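# Assemble two printed toy parts to match the stand sample

## Task

Join the two printed parts so they match the assembled example displayed on the stand. It is only a toy. The robot must not tip over or finish leaning, and nothing may be knocked over or moved out of the work area.

## Robot and tools

ROBOT. A wheeled base carries a lifting column with two six-joint arms (left, right), each ending in a two-finger gripper, plus a tilting head. Shoulder height S = 0.90 m + column_m. Folded, the robot is 0.73 m long and 0.62 m wide, and its front sits 0.40 m ahead of the column.

FRAMES. Base frame: origin on the floor between the drive wheels under the column, x forward, y left, z up, in metres. left_hand and right_hand are reported in this frame at the point where the fingers meet (tips reach 8 mm further). The hand's z axis runs along the fingers and its y axis across the opening. The odometry frame is the base frame as it stood at the start. base_odometry counts only wheel rotation, so slip shows as travel. Heading is in rad, left positive. If turned_by_wheels and turned_by_imu disagree by over about 4 % and at least 0.05 rad, the base bumped something or slipped. base_tilt is in degrees (forward, right).

move. A single action. "base" holds exactly one key: translate_m (straight drive in metres relative to the current spot, forward positive, -3 to 3) or rotate_rad (turn in place in radians relative to the current heading, counter-clockwise/left positive, -3.2 to 3.2). No sideways motion. "joints" is one flat object covering both arms, head and column, keyed by joint name, and every value is an absolute target, not an offset:
- column_m 0 to 0.8 (m)
- head_tilt_rad -0.61 to 1.308 (positive tilts down)
- left_/right_joint1_rad -2.879 to 2.879; joint2 0 to 3.141; joint3 0 to 3.019; joint4 -1.692 to 1.57; joint5 -1.57 to 1.57 (positive swings the hand to the robot's right); joint6 -2.094 to 2.094 (hand roll, clockwise seen from behind positive)
- left_/right_gripper_m 0 to 0.093 (gap between fingertips, m).
Optional "speeds" caps the top speed for this action only: translate_m 0.05 to 0.8 m/s, rotate_rad 0.1 to 1 rad/s. "min_time_s" (0.1 to 8 s) sets the shortest duration for the arm and gripper motions. "cameras" lists cam_head_left, cam_head_right, cam_left_wrist, cam_right_wrist, nav_camera or "all". "blocking" false returns within about half a second while motion continues. A later move overrides only the targets it names. A move with no action just reports state and images. Unknown keys make a call invalid. Out-of-range values get it refused, and a refusal or an unexpected stop cancels the remaining robot calls of that reply.

wait: seconds 0 to 10. It returns early once earlier motions have settled. stop: brakes all running motions, which then report "stopped". zoom_image: camera plus region [x0, y0, x1, y1] in pixels from the top-left corner, at most 504x504, taken from the latest full image. finished_scene: ends everything, and the result must hold without the robot.

RESULTS. "move" reads done or the worst status. base_status and joint_status per motion: done, moving, off_target (resting away from target, a joint may still push), contact_stop (column or base only), time_out, not_followed (a safety check blocked an arm for being near the other arm or the body; back each moved joint off by at least 0.05 rad), stopped, limit_stop_at_motor_heat. on_its_own lists actions the robot took by itself, where "held at" is a target, not a reading. motor_effort is the wheel load in percent (peak in brackets). Joint torques are in joint order. Motor temperatures appear per arm, six joints then the gripper. wheel_motors_off = 1 means the wheels cut out for 2 s after roughly 3 s of hard pushing.

ARM GEOMETRY (approximate). With left joint1 at -1.57 or right at 1.57 and joints 5 and 6 at 0, the arm sits in a vertical plane 0.23 m to that side. With a = j2 - 0.35, b = 1.05 + j2 - j3 and c = b - j4, the hand lies 0.12 + 0.39 sin a + 0.38 cos b + 0.25 cos c m forward and S + 0.39 cos a - 0.38 sin b - 0.25 sin c m high. Example: j2, j3, j4 = 0.92, 0.78, 0.14 gives 0.60 m ahead and 0.25 m below S. Actual hands often sit up to 7 cm lower and nearer (more under load), so trust the reported hand positions. Raising a hand also drifts it toward the column. Joint moves smaller than about 0.03 rad (0.08 rad for joints 2 and 3) may not happen even though they report done. Approach contacts in steps of about 0.05 rad.

GRIPPER. Fingers are 7 cm long, 1.5 cm wide at the tips and 7 cm at the root. The outer span exceeds the reading by 1 cm at the tips and 5 cm at the root. The wrist camera juts 11 cm to one side. If the reading stays 0.003 m or more above its target, something is held. Gripping a hard part reads slightly under its width. To release, command well above the reading.

COLUMN. It halts with contact_stop when a hand or held part lands on something. After that it refuses to go down until raised 0.2 m, unless the load clears by itself. It may sink up to 0.15 to 0.4 m after a touch, pressing the hand down.

CAUTIONS. Never let the arms strike or squeeze each other, fingers included. Fast or stretched arm swings overshoot by up to about 30 degrees and rock or tip the robot. Keep loads close. Do not drop parts, release them while moving, or slam anything. If the base stalls on an obstacle, back off 0.05 m first. Sustained pushing heats motors, and at 100 °C an arm goes limp for 30 to 60 s. To ease pushing, resend the current joint readings as targets. Keep the robot upright and all objects within the work area.

Each tool is called as name(argument=value, ...) on one line, values as JSON.

## Session

move()

Scene clock: 0.00 s.
Joint torques (N m): no reading
Motor temperatures (°C): left_arm=[33 36 31 32 36 31 28] | right_arm=[30 36 31 33 35 35 35]
Heat: left arm: hottest shoulder 36 °C; right arm: hottest shoulder 36 °C.
base_odometry: x=+0.000 y=+0.000 heading=+0.000
turned_by_wheels: +0.000
turned_by_imu: +0.000
base_tilt: forward=+0.0 right=+0.0
base_status: not commanded
joint_positions: column_m=+0.554 head_tilt_rad=+0.876 left_joint1_rad=-1.563 left_joint2_rad=+0.861 left_joint3_rad=+0.387 left_joint4_rad=-0.943 left_joint5_rad=-0.024 left_joint6_rad=-0.086 left_gripper_m=+0.09396 right_joint1_rad=+1.578 right_joint2_rad=+0.879 right_joint3_rad=+0.388 right_joint4_rad=-0.946 right_joint5_rad=-0.046 right_joint6_rad=-0.089 right_gripper_m=+0.09396
joint_status: not commanded
wheel_motors_off: 0
motor_effort: left_wheel=+3 right_wheel=+6
left_hand: x=+0.1390 y=+0.2303 z=+1.2545 quat_wxyz=(+0.431, +0.037, -0.901, -0.032) (m; base frame)
right_hand: x=+0.1358 y=-0.2160 z=+1.2546 quat_wxyz=(+0.439, +0.033, -0.897, -0.042) (m; base frame)
pictures: cam_head_left, cam_head_right, cam_left_wrist, cam_right_wrist, nav_camera

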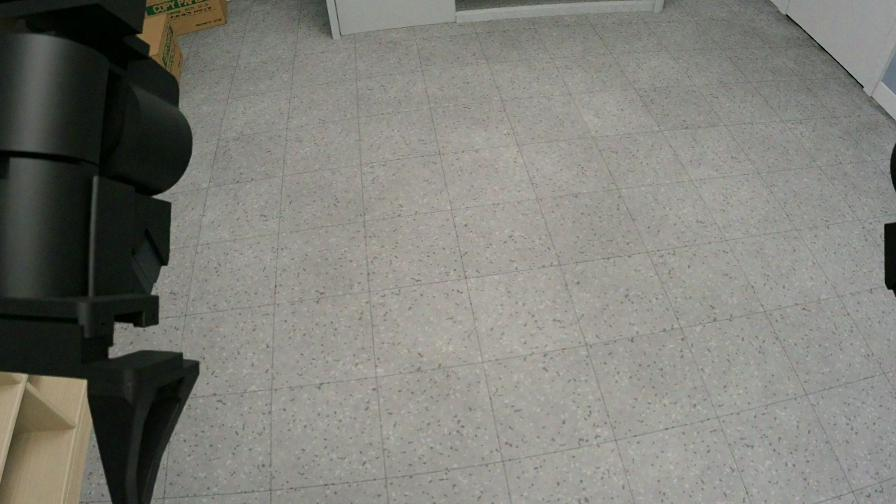

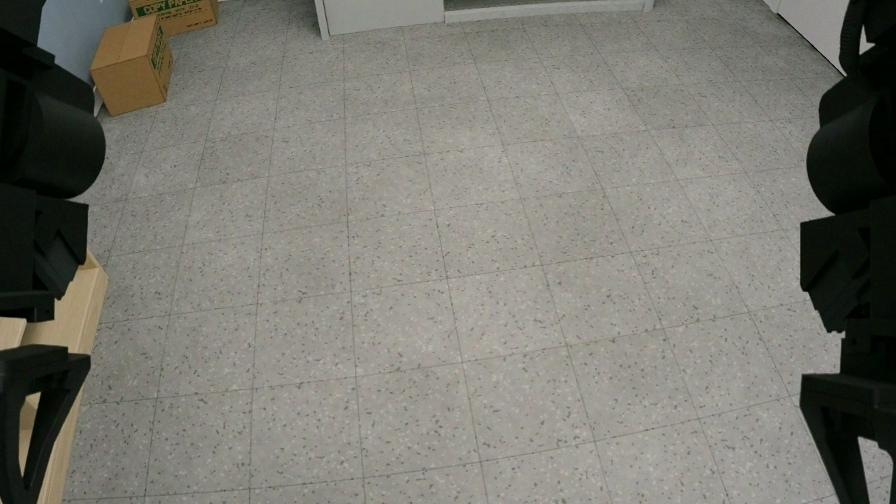

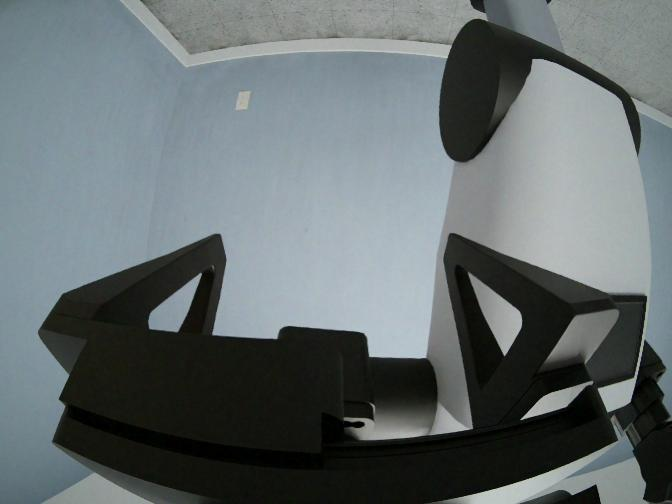

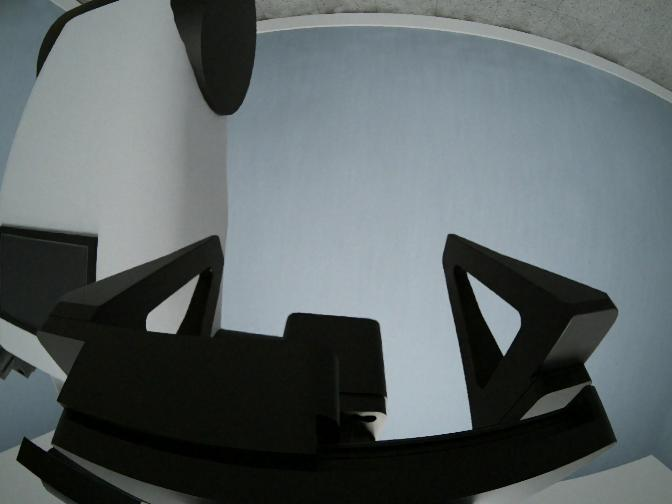

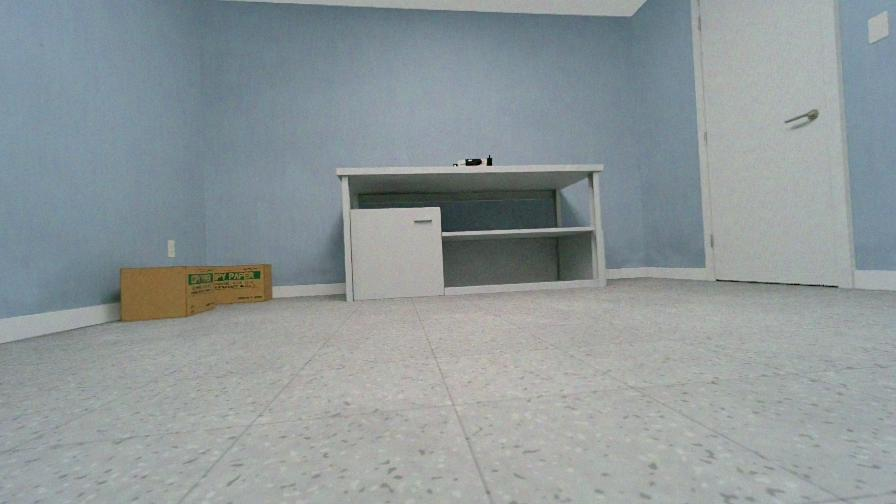

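move(joints={"head_tilt_rad":0.3}, cameras=["cam_head_left","cam_head_right"])

zoom_image(camera="cam_head_right", region=[300, 100, 660, 300])

Scene clock: 1.33 s.
Joint torques (N m): left_arm=[0.38 -7.3 -1.06 -1.8 0.06 0.14] | right_arm=[0.38 -5.66 -1.26 -1.21 -0.1 0.13]
Heat: left arm: hottest shoulder 36 °C; right arm: hottest shoulder 36 °C.
move: done
base_odometry: x=+0.000 y=+0.000 heading=+0.000
turned_by_wheels: +0.000
turned_by_imu: +0.000
base_tilt: forward=-0.3 right=+0.0
base_status: not commanded
joint_positions: column_m=+0.554 head_tilt_rad=+0.319 left_joint1_rad=-1.563 left_joint2_rad=+0.861 left_joint3_rad=+0.387 left_joint4_rad=-0.943 left_joint5_rad=-0.024 left_joint6_rad=-0.086 left_gripper_m=+0.09396 right_joint1_rad=+1.578 right_joint2_rad=+0.879 right_joint3_rad=+0.388 right_joint4_rad=-0.946 right_joint5_rad=-0.046 right_joint6_rad=-0.089 right_gripper_m=+0.09396
joint_status: all done
wheel_motors_off: 0
motor_effort: left_wheel=+3(4) right_wheel=+6(7)
left_hand: x=+0.1390 y=+0.2303 z=+1.2545 quat_wxyz=(+0.431, +0.037, -0.901, -0.032) (m; base frame)
right_hand: x=+0.1358 y=-0.2160 z=+1.2546 quat_wxyz=(+0.439, +0.033, -0.897, -0.042) (m; base frame)
pictures: cam_head_left, cam_head_right
camera_calibration:
cam_head_left: T_world_to_cam=[[0.0478095, -0.998831, -0.00718201, 0.041764], [-0.274647, -0.00623232, -0.961525, 1.49568], [0.960356, 0.0479425, -0.274623, 0.298735], [0, 0, 0, 1]] pos_world=[0.121895, 0.0367146, 1.52048]
cam_head_right: T_world_to_cam=[[0.0494524, -0.998743, -0.00823175, -0.0148288], [-0.273843, -0.00563236, -0.961758, 1.49571], [0.960502, 0.0498155, -0.273778, 0.297613], [0, 0, 0, 1]] pos_world=[0.124464, -0.0212116, 1.51987]

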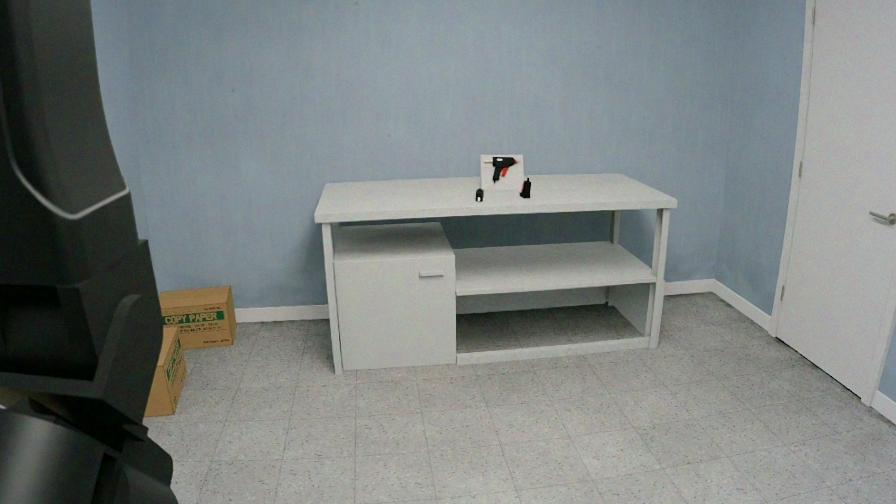

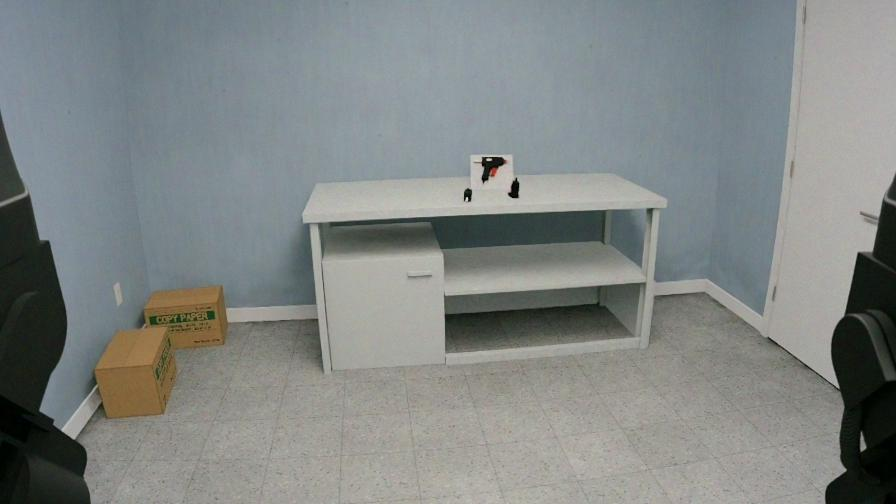

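Scaled by 1.400.

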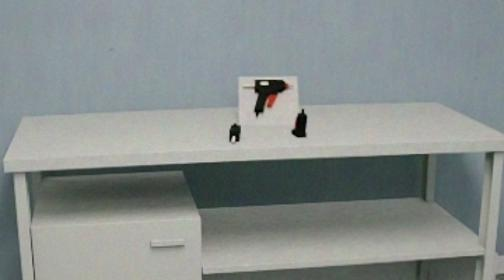

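move(base={"rotate_rad":-0.035})

move(base={"translate_m":2.15}, joints={"head_tilt_rad":0.55}, cameras=["all"])

zoom_image(camera="cam_head_right", region=[320, 100, 620, 300])

Scene clock: 3.13 s.
Joint torques (N m): left_arm=[0.44 -6.89 -1.06 -1.69 0.05 0.14] | right_arm=[0.73 -5.83 -1.47 -1.24 -0.07 0.14]
Heat: left arm: hottest shoulder 36 °C; right arm: hottest shoulder 36 °C.
move: done
base_odometry: x=+0.000 y=+0.000 heading=-0.033
turned_by_wheels: -0.033
turned_by_imu: -0.032
base_tilt: forward=+0.0 right=+0.0
base_status: done
joint_positions: column_m=+0.554 head_tilt_rad=+0.319 left_joint1_rad=-1.563 left_joint2_rad=+0.861 left_joint3_rad=+0.387 left_joint4_rad=-0.943 left_joint5_rad=-0.024 left_joint6_rad=-0.086 left_gripper_m=+0.09396 right_joint1_rad=+1.578 right_joint2_rad=+0.879 right_joint3_rad=+0.388 right_joint4_rad=-0.946 right_joint5_rad=-0.046 right_joint6_rad=-0.089 right_gripper_m=+0.09396
joint_status: not commanded
wheel_motors_off: 0
motor_effort: left_wheel=+2(33) right_wheel=+0(36)
left_hand: x=+0.1390 y=+0.2303 z=+1.2545 quat_wxyz=(+0.431, +0.037, -0.901, -0.032) (m; base frame)
right_hand: x=+0.1358 y=-0.2161 z=+1.2546 quat_wxyz=(+0.439, +0.033, -0.897, -0.042) (m; base frame)
pictures: none

Scene clock: 7.83 s.
Joint torques (N m): left_arm=[0.38 -7.53 -1.01 -1.48 0.11 0.15] | right_arm=[0.38 -5.83 -1.17 -1.37 -0.08 0.14]
Heat: left arm: hottest shoulder 36 °C; right arm: hottest shoulder 36 °C.
move: done
base_odometry: x=+2.149 y=-0.071 heading=-0.032
turned_by_wheels: +0.001
turned_by_imu: -0.004
base_tilt: forward=+0.0 right=+0.0
base_status: done
joint_positions: column_m=+0.554 head_tilt_rad=+0.554 left_joint1_rad=-1.563 left_joint2_rad=+0.861 left_joint3_rad=+0.388 left_joint4_rad=-0.943 left_joint5_rad=-0.024 left_joint6_rad=-0.086 left_gripper_m=+0.09396 right_joint1_rad=+1.578 right_joint2_rad=+0.879 right_joint3_rad=+0.389 right_joint4_rad=-0.946 right_joint5_rad=-0.046 right_joint6_rad=-0.089 right_gripper_m=+0.09396
joint_status: all done
wheel_motors_off: 0
motor_effort: left_wheel=+1(47) right_wheel=+0(47)
left_hand: x=+0.1396 y=+0.2303 z=+1.2543 quat_wxyz=(+0.431, +0.037, -0.901, -0.032) (m; base frame)
right_hand: x=+0.1360 y=-0.2161 z=+1.2546 quat_wxyz=(+0.439, +0.033, -0.897, -0.042) (m; base frame)
pictures: cam_head_left, cam_head_right, cam_left_wrist, cam_right_wrist, nav_camera
camera_calibration:
cam_head_left: T_world_to_cam=[[0.0448274, -0.998831, -0.0181047, 0.0587348], [-0.490705, -0.00622961, -0.871304, 1.3675], [0.870172, 0.0479424, -0.49041, 0.635565], [0, 0, 0, 1]] pos_world=[0.115355, 0.0367146, 1.50426]
cam_head_right: T_world_to_cam=[[0.0461813, -0.998743, -0.0195077, 0.00270209], [-0.489978, -0.00562965, -0.871717, 1.36781], [0.870511, 0.0498153, -0.489622, 0.634555], [0, 0, 0, 1]] pos_world=[0.117685, -0.0212116, 1.50309]
cam_left_wrist: T_world_to_cam=[[0.0552468, -0.992116, -0.112487, 0.360017], [-0.0510548, -0.115319, 0.992016, -1.20625], [-0.997167, -0.0490627, -0.0570232, 0.352554], [0, 0, 0, 1]] pos_world=[0.27008, 0.235373, 1.25722]
cam_right_wrist: T_world_to_cam=[[0.034653, -0.992365, -0.118369, -0.0717172], [-0.0404051, -0.119734, 0.991983, -1.26039], [-0.998582, -0.0295925, -0.0442457, 0.309492], [0, 0, 0, 1]] pos_world=[0.260613, -0.212922, 1.25549]

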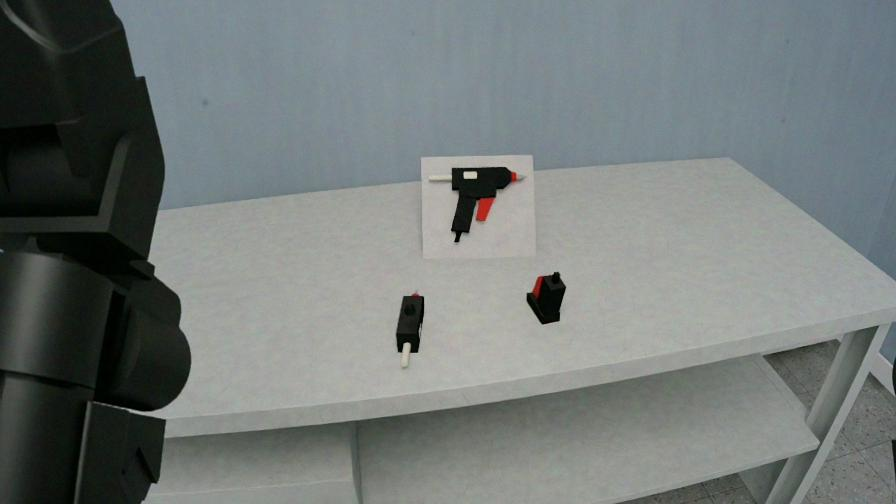

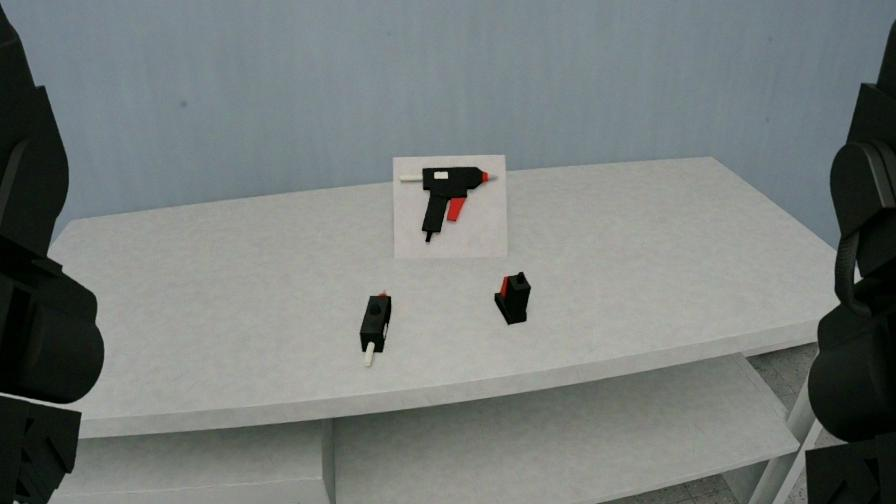

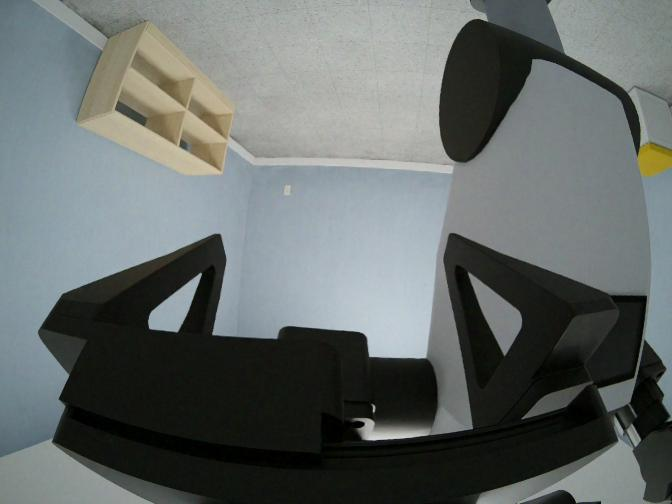

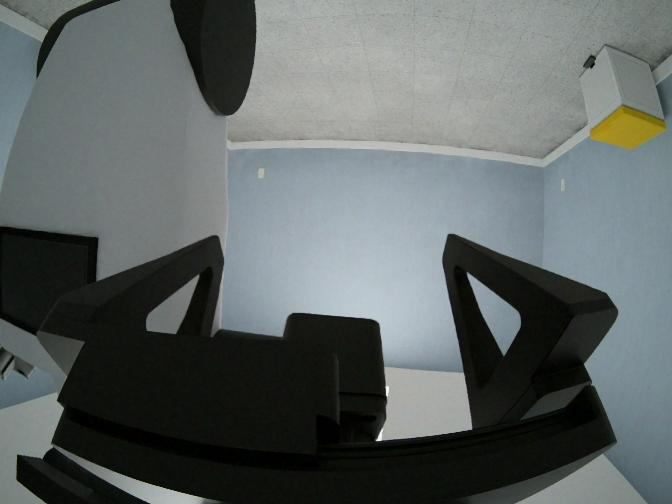

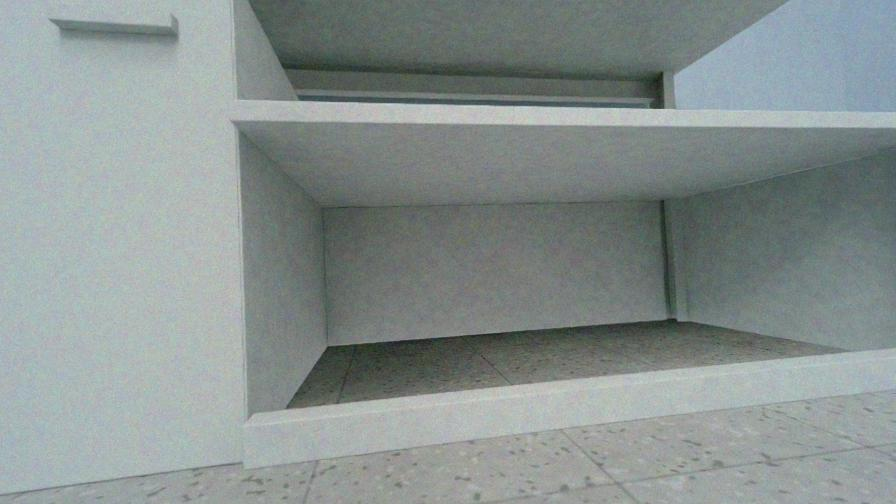

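Scaled by 1.680.

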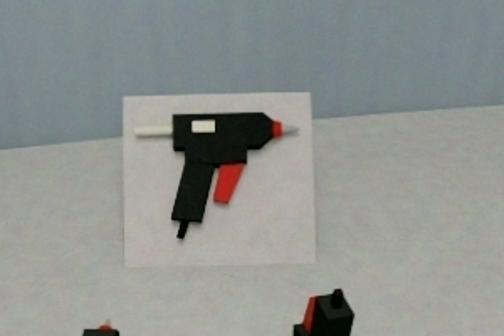

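zoom_image(camera="cam_head_left", region=[380, 270, 440, 380])

zoom_image(camera="cam_head_left", region=[500, 250, 600, 340])

zoom_image(camera="cam_head_right", region=[480, 260, 550, 330])

zoom_image(camera="cam_head_left", region=[410, 140, 550, 270])

zoom_image(camera="cam_head_right", region=[340, 280, 410, 375])

Scaled by 4.582.

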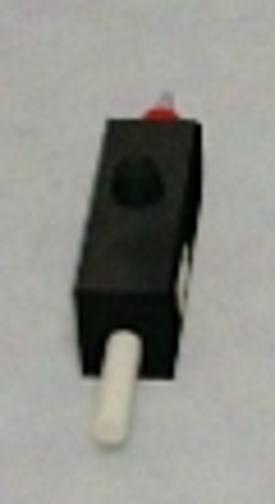

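Scaled by 5.040.

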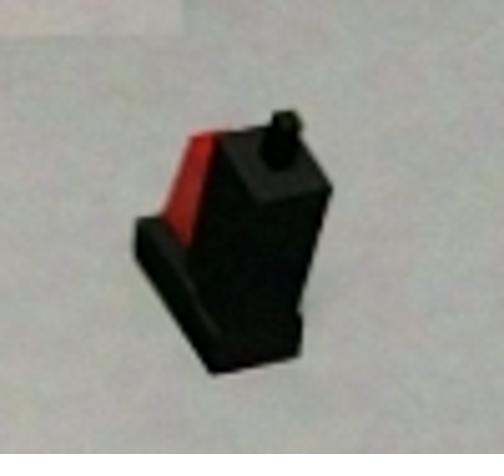

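Scaled by 7.200.

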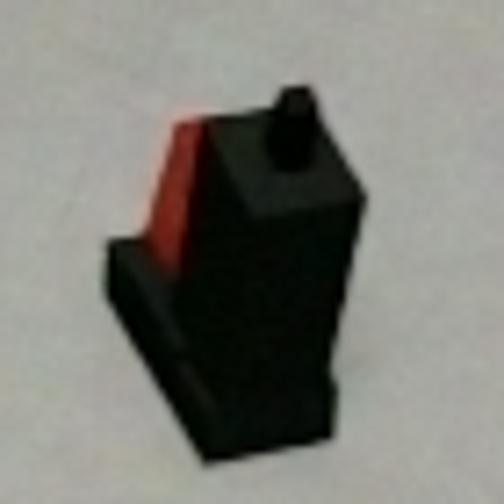

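Scaled by 3.600.

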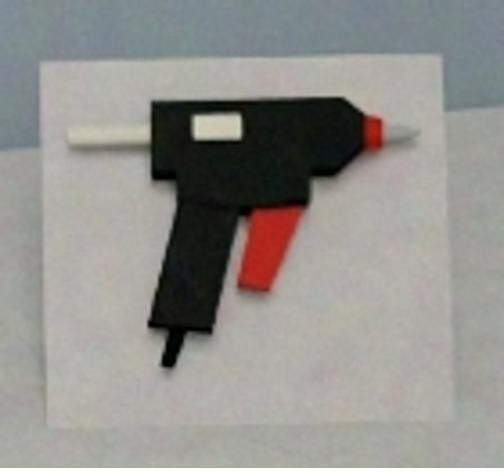

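Scaled by 5.305.

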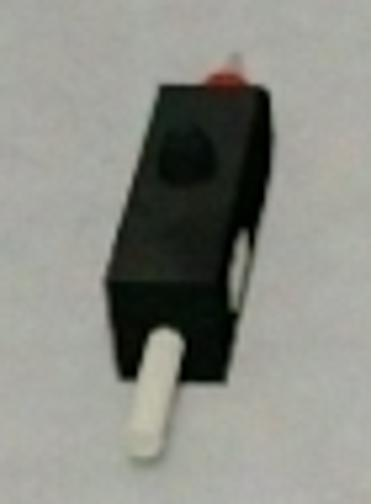

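move(base={"rotate_rad":0.15})

move(base={"translate_m":0.17}, speeds={"translate_m":0.2}, joints={"head_tilt_rad":0.8}, cameras=["cam_head_left","cam_head_right","nav_camera"])

Scene clock: 11.10 s.
Joint torques (N m): left_arm=[0.15 -7 -1.06 -1.74 0.09 0.14] | right_arm=[0.62 -6.95 -1.37 -1.26 -0.1 0.15]
Heat: left arm: hottest shoulder 36 °C; right arm: hottest shoulder 36 °C.
move: done
base_odometry: x=+2.149 y=-0.071 heading=+0.116
turned_by_wheels: +0.148
turned_by_imu: +0.145
base_tilt: forward=+0.0 right=+0.1
base_status: done
joint_positions: column_m=+0.554 head_tilt_rad=+0.554 left_joint1_rad=-1.563 left_joint2_rad=+0.861 left_joint3_rad=+0.388 left_joint4_rad=-0.943 left_joint5_rad=-0.024 left_joint6_rad=-0.086 left_gripper_m=+0.09396 right_joint1_rad=+1.578 right_joint2_rad=+0.879 right_joint3_rad=+0.389 right_joint4_rad=-0.946 right_joint5_rad=-0.046 right_joint6_rad=-0.089 right_gripper_m=+0.09396
joint_status: not commanded
wheel_motors_off: 0
motor_effort: left_wheel=-1(50) right_wheel=+0(31)
left_hand: x=+0.1396 y=+0.2303 z=+1.2543 quat_wxyz=(+0.431, +0.037, -0.901, -0.032) (m; base frame)
right_hand: x=+0.1360 y=-0.2161 z=+1.2546 quat_wxyz=(+0.439, +0.033, -0.897, -0.042) (m; base frame)
pictures: none

Scene clock: 12.80 s.
Joint torques (N m): left_arm=[0.38 -6.24 -1.1 -1.68 0.1 0.15] | right_arm=[0.21 -6.07 -1.24 -1.37 -0.08 0.16]
Heat: left arm: hottest shoulder 36 °C; right arm: hottest shoulder 36 °C.
move: done
base_odometry: x=+2.318 y=-0.051 heading=+0.117
turned_by_wheels: +0.001
turned_by_imu: +0.001
base_tilt: forward=-0.2 right=+0.0
base_status: done
joint_positions: column_m=+0.554 head_tilt_rad=+0.802 left_joint1_rad=-1.563 left_joint2_rad=+0.861 left_joint3_rad=+0.388 left_joint4_rad=-0.943 left_joint5_rad=-0.024 left_joint6_rad=-0.086 left_gripper_m=+0.09396 right_joint1_rad=+1.578 right_joint2_rad=+0.879 right_joint3_rad=+0.388 right_joint4_rad=-0.946 right_joint5_rad=-0.046 right_joint6_rad=-0.089 right_gripper_m=+0.09396
joint_status: all done
wheel_motors_off: 0
motor_effort: left_wheel=+1(56) right_wheel=-1(33)
left_hand: x=+0.1396 y=+0.2303 z=+1.2543 quat_wxyz=(+0.431, +0.037, -0.901, -0.032) (m; base frame)
right_hand: x=+0.1354 y=-0.2161 z=+1.2548 quat_wxyz=(+0.440, +0.033, -0.897, -0.042) (m; base frame)
pictures: cam_head_left, cam_head_right, nav_camera
camera_calibration:
cam_head_left: T_world_to_cam=[[0.0390164, -0.998831, -0.0285475, 0.0751045], [-0.689466, -0.00623106, -0.724292, 1.15106], [0.723267, 0.0479418, -0.688903, 0.948534], [0, 0, 0, 1]] pos_world=[0.104645, 0.0367146, 1.4893]
cam_head_right: T_world_to_cam=[[0.0399847, -0.998743, -0.0302397, 0.0195402], [-0.688862, -0.0056311, -0.724871, 1.15165], [0.723789, 0.0498147, -0.688221, 0.947757], [0, 0, 0, 1]] pos_world=[0.106574, -0.0212116, 1.48766]

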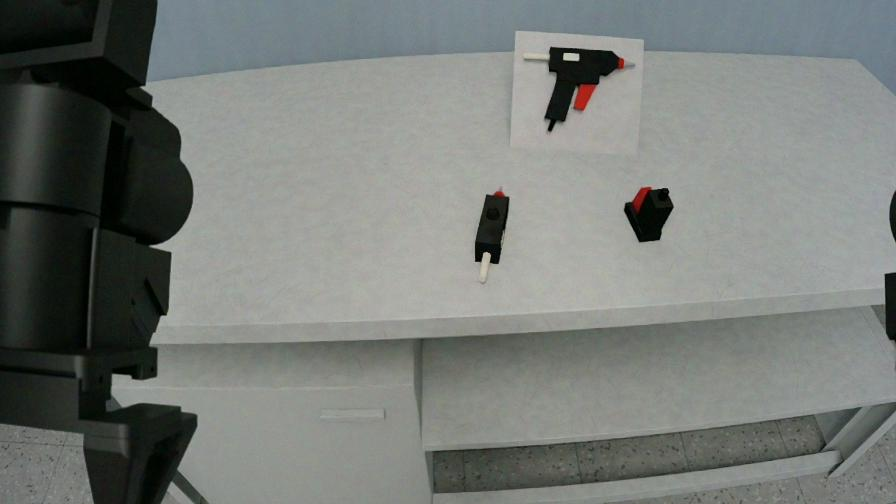

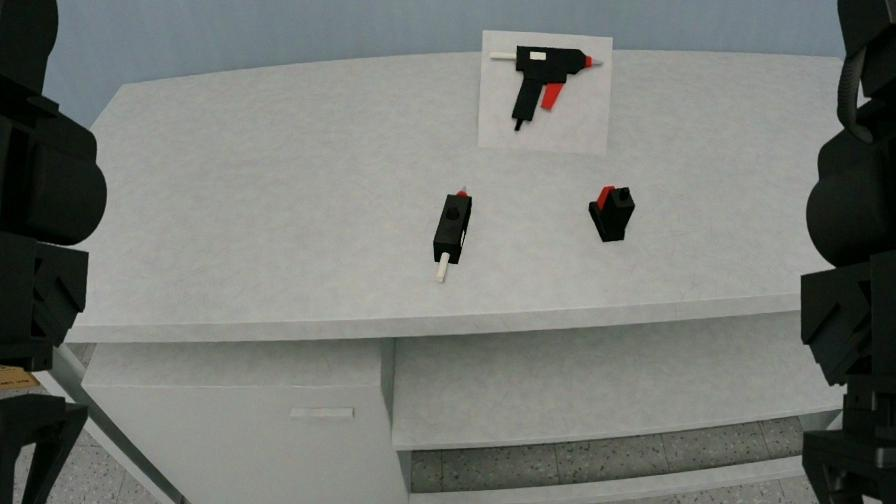

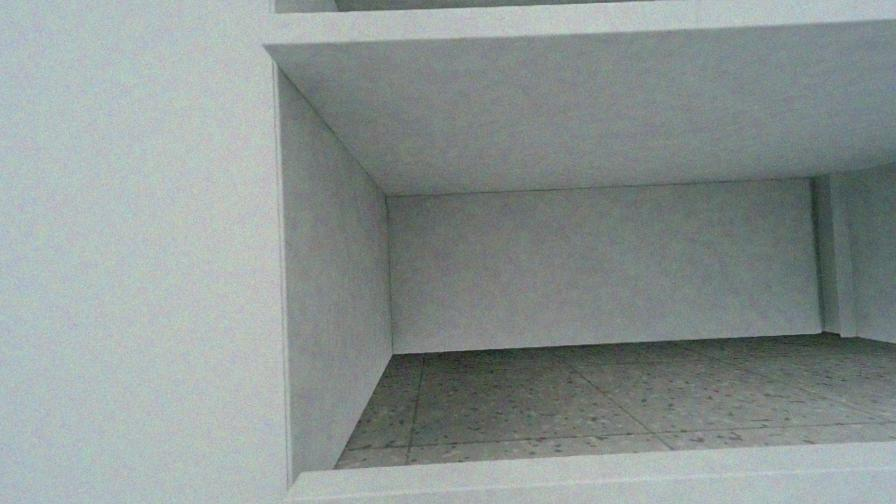

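move(base={"translate_m":0.2}, speeds={"translate_m":0.15}, joints={"head_tilt_rad":0.95}, cameras=["cam_head_left","cam_head_right","nav_camera"])

zoom_image(camera="cam_head_left", region=[440, 160, 740, 330])

zoom_image(camera="cam_head_right", region=[400, 160, 700, 330])

Scene clock: 16.13 s.
Joint torques (N m): left_arm=[0.38 -7.24 -0.87 -1.78 0.06 0.15] | right_arm=[0.85 -6.18 -1.33 -1.11 -0.05 0.15]
Heat: left arm: hottest shoulder 36 °C; right arm: hottest shoulder 36 °C.
move: done
base_odometry: x=+2.517 y=-0.027 heading=+0.118
turned_by_wheels: +0.001
turned_by_imu: +0.001
base_tilt: forward=-0.1 right=+0.0
base_status: done
joint_positions: column_m=+0.554 head_tilt_rad=+0.950 left_joint1_rad=-1.563 left_joint2_rad=+0.861 left_joint3_rad=+0.389 left_joint4_rad=-0.943 left_joint5_rad=-0.024 left_joint6_rad=-0.086 left_gripper_m=+0.09396 right_joint1_rad=+1.578 right_joint2_rad=+0.879 right_joint3_rad=+0.389 right_joint4_rad=-0.946 right_joint5_rad=-0.046 right_joint6_rad=-0.089 right_gripper_m=+0.09396
joint_status: all done
wheel_motors_off: 0
motor_effort: left_wheel=+1(37) right_wheel=+0(30)
left_hand: x=+0.1401 y=+0.2303 z=+1.2541 quat_wxyz=(+0.430, +0.037, -0.901, -0.032) (m; base frame)
right_hand: x=+0.1363 y=-0.2161 z=+1.2545 quat_wxyz=(+0.439, +0.033, -0.897, -0.042) (m; base frame)
pictures: cam_head_left, cam_head_right, nav_camera
camera_calibration:
cam_head_left: T_world_to_cam=[[0.0343626, -0.99883, -0.0340142, 0.083758], [-0.789133, -0.00623269, -0.614191, 0.986517], [0.613261, 0.0479469, -0.788424, 1.10735], [0, 0, 0, 1]] pos_world=[0.0965205, 0.0367146, 1.48182]
cam_head_right: T_world_to_cam=[[0.0350695, -0.998742, -0.0358312, 0.0283952], [-0.788622, -0.00563273, -0.614853, 0.987228], [0.613878, 0.0498199, -0.787827, 1.10662], [0, 0, 0, 1]] pos_world=[0.0982227, -0.0212116, 1.47985]

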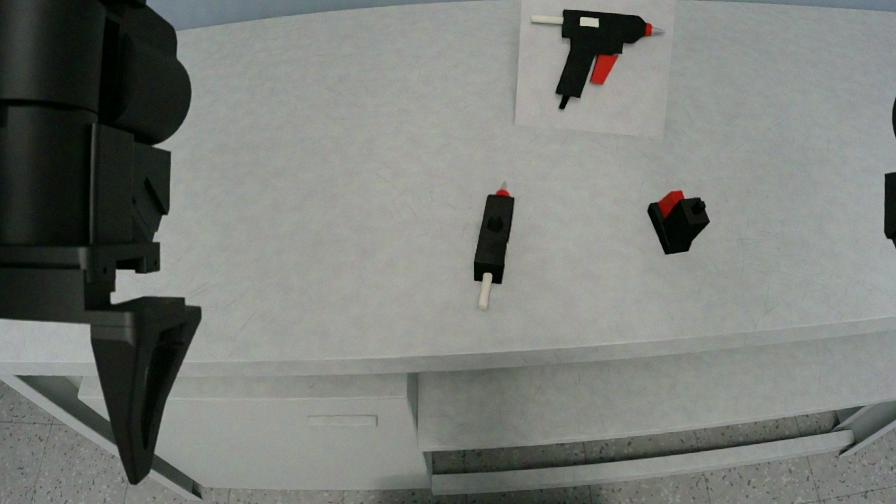

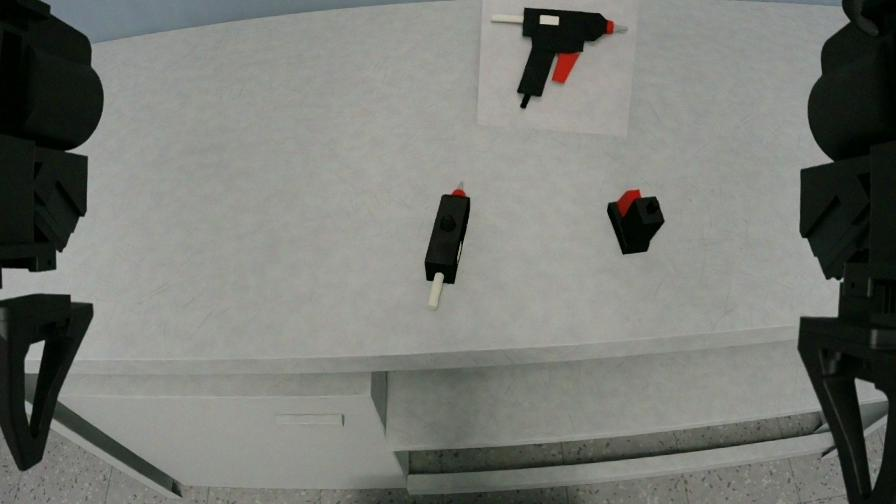

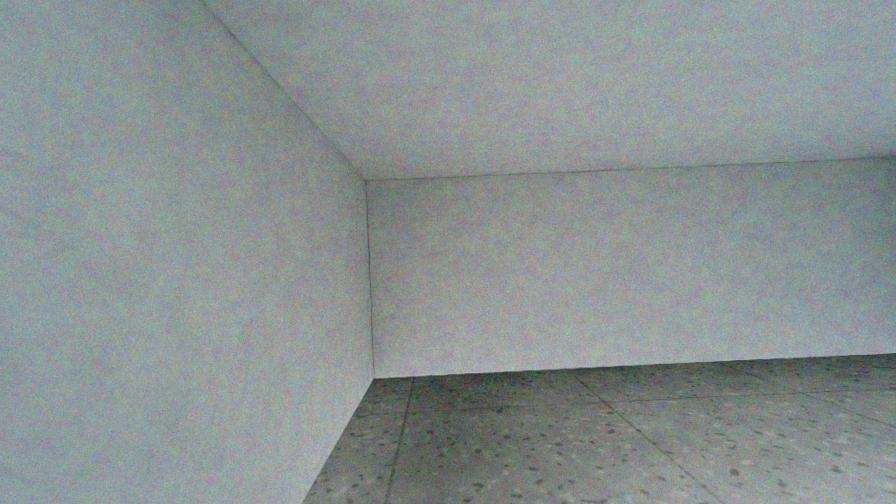

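Scaled by 1.680.

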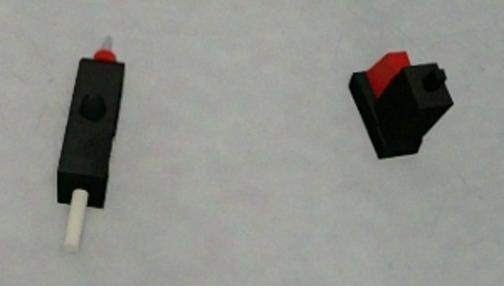

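Scaled by 1.680.

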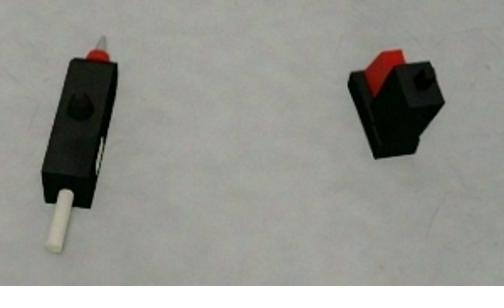

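move(joints={"right_joint1_rad":1.57,"right_joint2_rad":1.118,"right_joint3_rad":1.135,"right_joint4_rad":-0.538,"right_joint5_rad":0,"right_joint6_rad":-0.17}, min_time_s=3, cameras=["cam_head_left","cam_head_right","cam_right_wrist"])

Scene clock: 20.60 s.
Joint torques (N m): left_arm=[0.73 -7.12 -1.2 -1.83 0.05 0.11] | right_arm=[0.21 -13.98 5.04 0.51 0 0.03]
Heat: left arm: hottest shoulder 36 °C; right arm: hottest shoulder 36 °C.
move: done
base_odometry: x=+2.517 y=-0.027 heading=+0.118
turned_by_wheels: +0.000
turned_by_imu: +0.000
base_tilt: forward=+0.0 right=-0.2
base_status: not commanded
joint_positions: column_m=+0.554 head_tilt_rad=+0.950 left_joint1_rad=-1.563 left_joint2_rad=+0.861 left_joint3_rad=+0.389 left_joint4_rad=-0.943 left_joint5_rad=-0.024 left_joint6_rad=-0.086 left_gripper_m=+0.09396 right_joint1_rad=+1.578 right_joint2_rad=+1.112 right_joint3_rad=+1.104 right_joint4_rad=-0.547 right_joint5_rad=-0.002 right_joint6_rad=-0.158 right_gripper_m=+0.09396
joint_status: all done
wheel_motors_off: 0
motor_effort: left_wheel=+2(3) right_wheel=-1(2)
left_hand: x=+0.1401 y=+0.2303 z=+1.2541 quat_wxyz=(+0.430, +0.037, -0.901, -0.032) (m; base frame)
right_hand: x=+0.5713 y=-0.2215 z=+1.1532 quat_wxyz=(+0.015, +0.080, -0.997, -0.005) (m; base frame)
pictures: cam_head_left, cam_head_right, cam_right_wrist
camera_calibration:
cam_head_left: T_world_to_cam=[[0.0343626, -0.99883, -0.0340142, 0.083758], [-0.789133, -0.00623269, -0.614191, 0.986517], [0.613261, 0.0479469, -0.788424, 1.10735], [0, 0, 0, 1]] pos_world=[0.0965205, 0.0367146, 1.48182]
cam_head_right: T_world_to_cam=[[0.0350695, -0.998742, -0.0358312, 0.0283952], [-0.788622, -0.00563273, -0.614853, 0.987228], [0.613878, 0.0498199, -0.787827, 1.10662], [0, 0, 0, 1]] pos_world=[0.0982227, -0.0212116, 1.47985]
cam_right_wrist: T_world_to_cam=[[0.178831, -0.983803, -0.0122543, -0.306928], [-0.783585, -0.149946, 0.602919, -0.276403], [-0.594991, -0.0982184, -0.797708, 1.36259], [0, 0, 0, 1]] pos_world=[0.649033, -0.209571, 1.24984]

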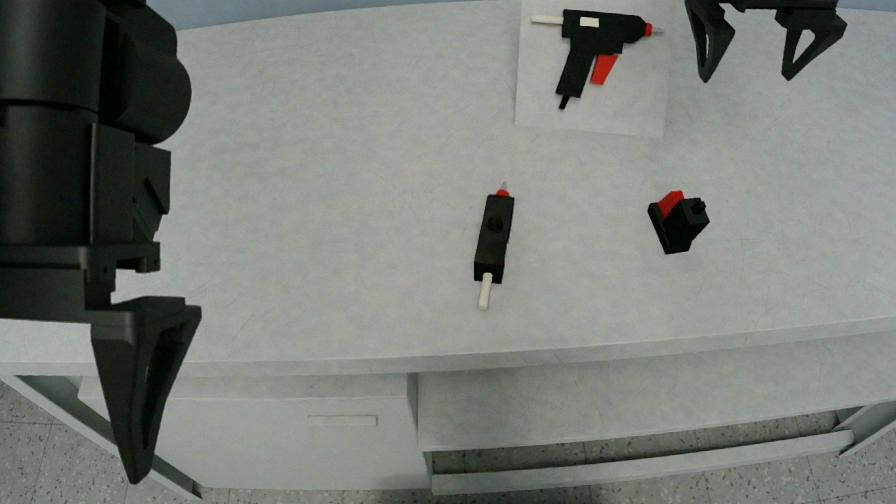

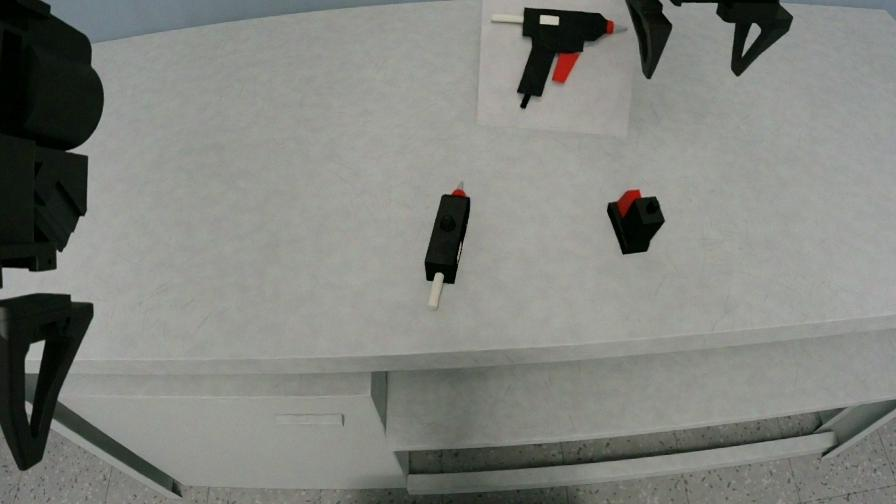

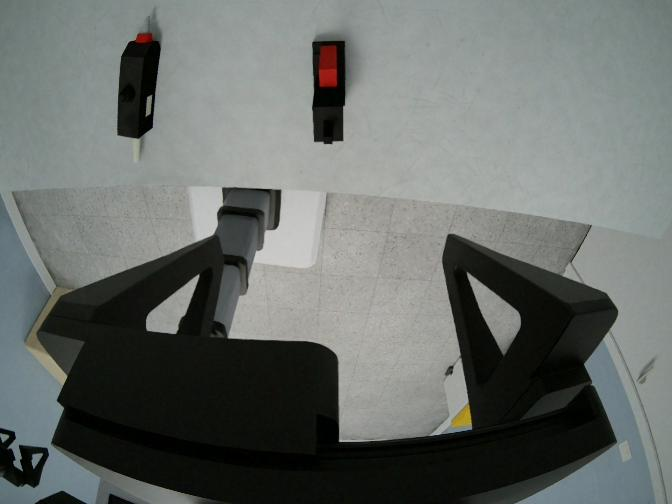

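move(joints={"right_joint1_rad":1.61,"column_m":0.475}, cameras=["cam_head_left","cam_head_right","cam_right_wrist"])

Scene clock: 23.80 s.
Joint torques (N m): left_arm=[0.62 -7.59 -1.17 -1.78 0.08 0.12] | right_arm=[0.62 -13.74 5.04 0.4 -0.07 0.08]
Heat: left arm: hottest shoulder 36 °C; right arm: hottest shoulder 37 °C.
move: done
base_odometry: x=+2.517 y=-0.027 heading=+0.118
turned_by_wheels: +0.000
turned_by_imu: +0.000
base_tilt: forward=-0.1 right=-0.1
base_status: not commanded
joint_positions: column_m=+0.475 head_tilt_rad=+0.950 left_joint1_rad=-1.563 left_joint2_rad=+0.861 left_joint3_rad=+0.389 left_joint4_rad=-0.943 left_joint5_rad=-0.024 left_joint6_rad=-0.086 left_gripper_m=+0.09396 right_joint1_rad=+1.604 right_joint2_rad=+1.117 right_joint3_rad=+1.105 right_joint4_rad=-0.547 right_joint5_rad=-0.001 right_joint6_rad=-0.158 right_gripper_m=+0.09396
joint_status: all done
wheel_motors_off: 0
motor_effort: left_wheel=+3(4) right_wheel=-2(3)
left_hand: x=+0.1401 y=+0.2303 z=+1.1752 quat_wxyz=(+0.430, +0.037, -0.901, -0.032) (m; base frame)
right_hand: x=+0.5698 y=-0.2084 z=+1.0724 quat_wxyz=(+0.017, +0.087, -0.996, -0.016) (m; base frame)
pictures: cam_head_left, cam_head_right, cam_right_wrist
camera_calibration:
cam_head_left: T_world_to_cam=[[0.0343626, -0.99883, -0.0340142, 0.0810742], [-0.789133, -0.00623269, -0.614191, 0.938057], [0.613261, 0.0479469, -0.788424, 1.04514], [0, 0, 0, 1]] pos_world=[0.0965205, 0.0367146, 1.40292]
cam_head_right: T_world_to_cam=[[0.0350695, -0.998742, -0.0358312, 0.0255681], [-0.788622, -0.00563273, -0.614853, 0.938716], [0.613878, 0.0498199, -0.787827, 1.04446], [0, 0, 0, 1]] pos_world=[0.0982227, -0.0212116, 1.40095]
cam_right_wrist: T_world_to_cam=[[0.19215, -0.980776, -0.0340079, -0.278423], [-0.778597, -0.173452, 0.603076, -0.234691], [-0.597382, -0.089403, -0.796958, 1.30093], [0, 0, 0, 1]] pos_world=[0.647921, -0.197471, 1.16886]

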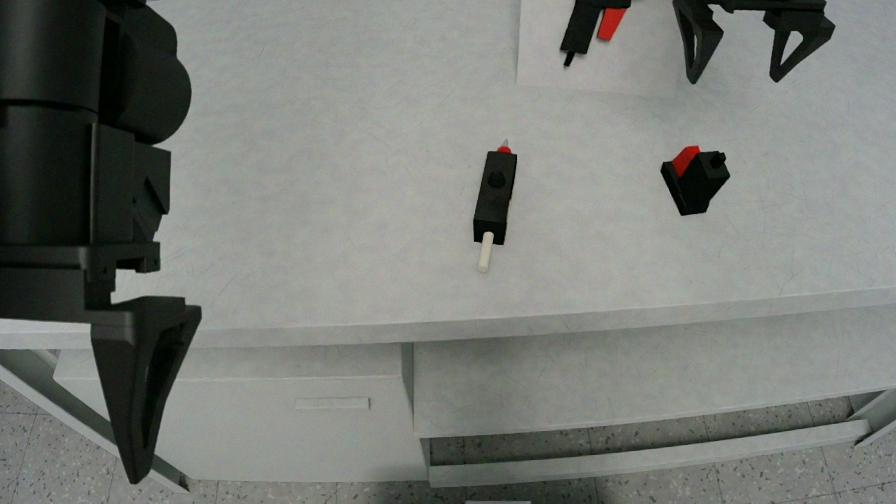

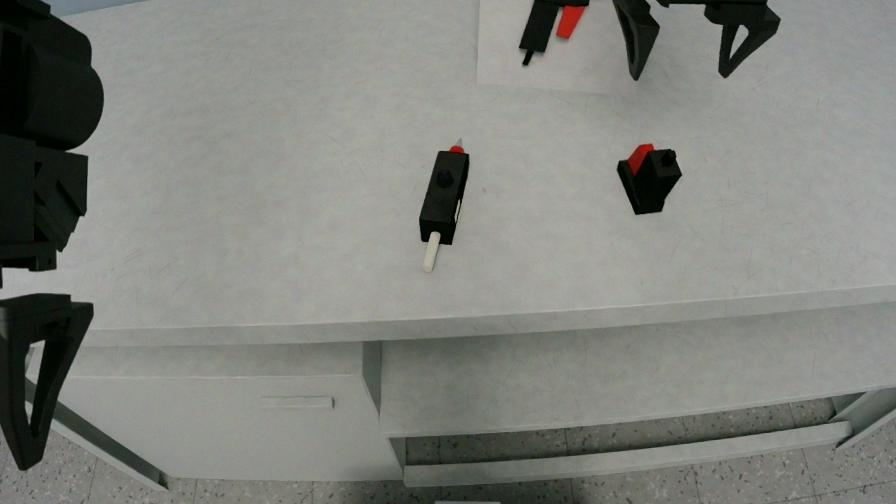

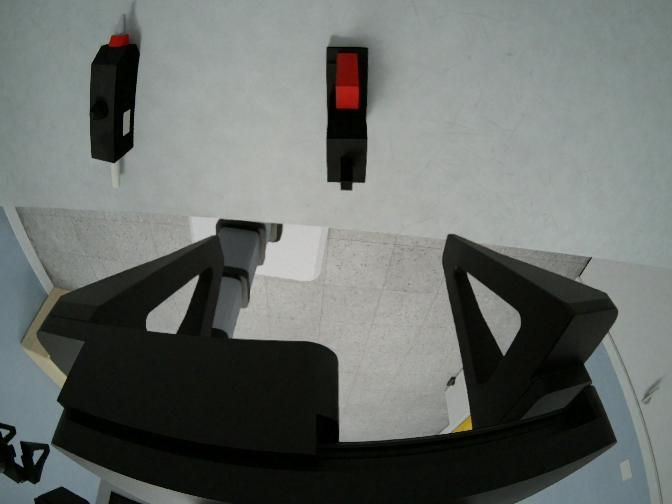

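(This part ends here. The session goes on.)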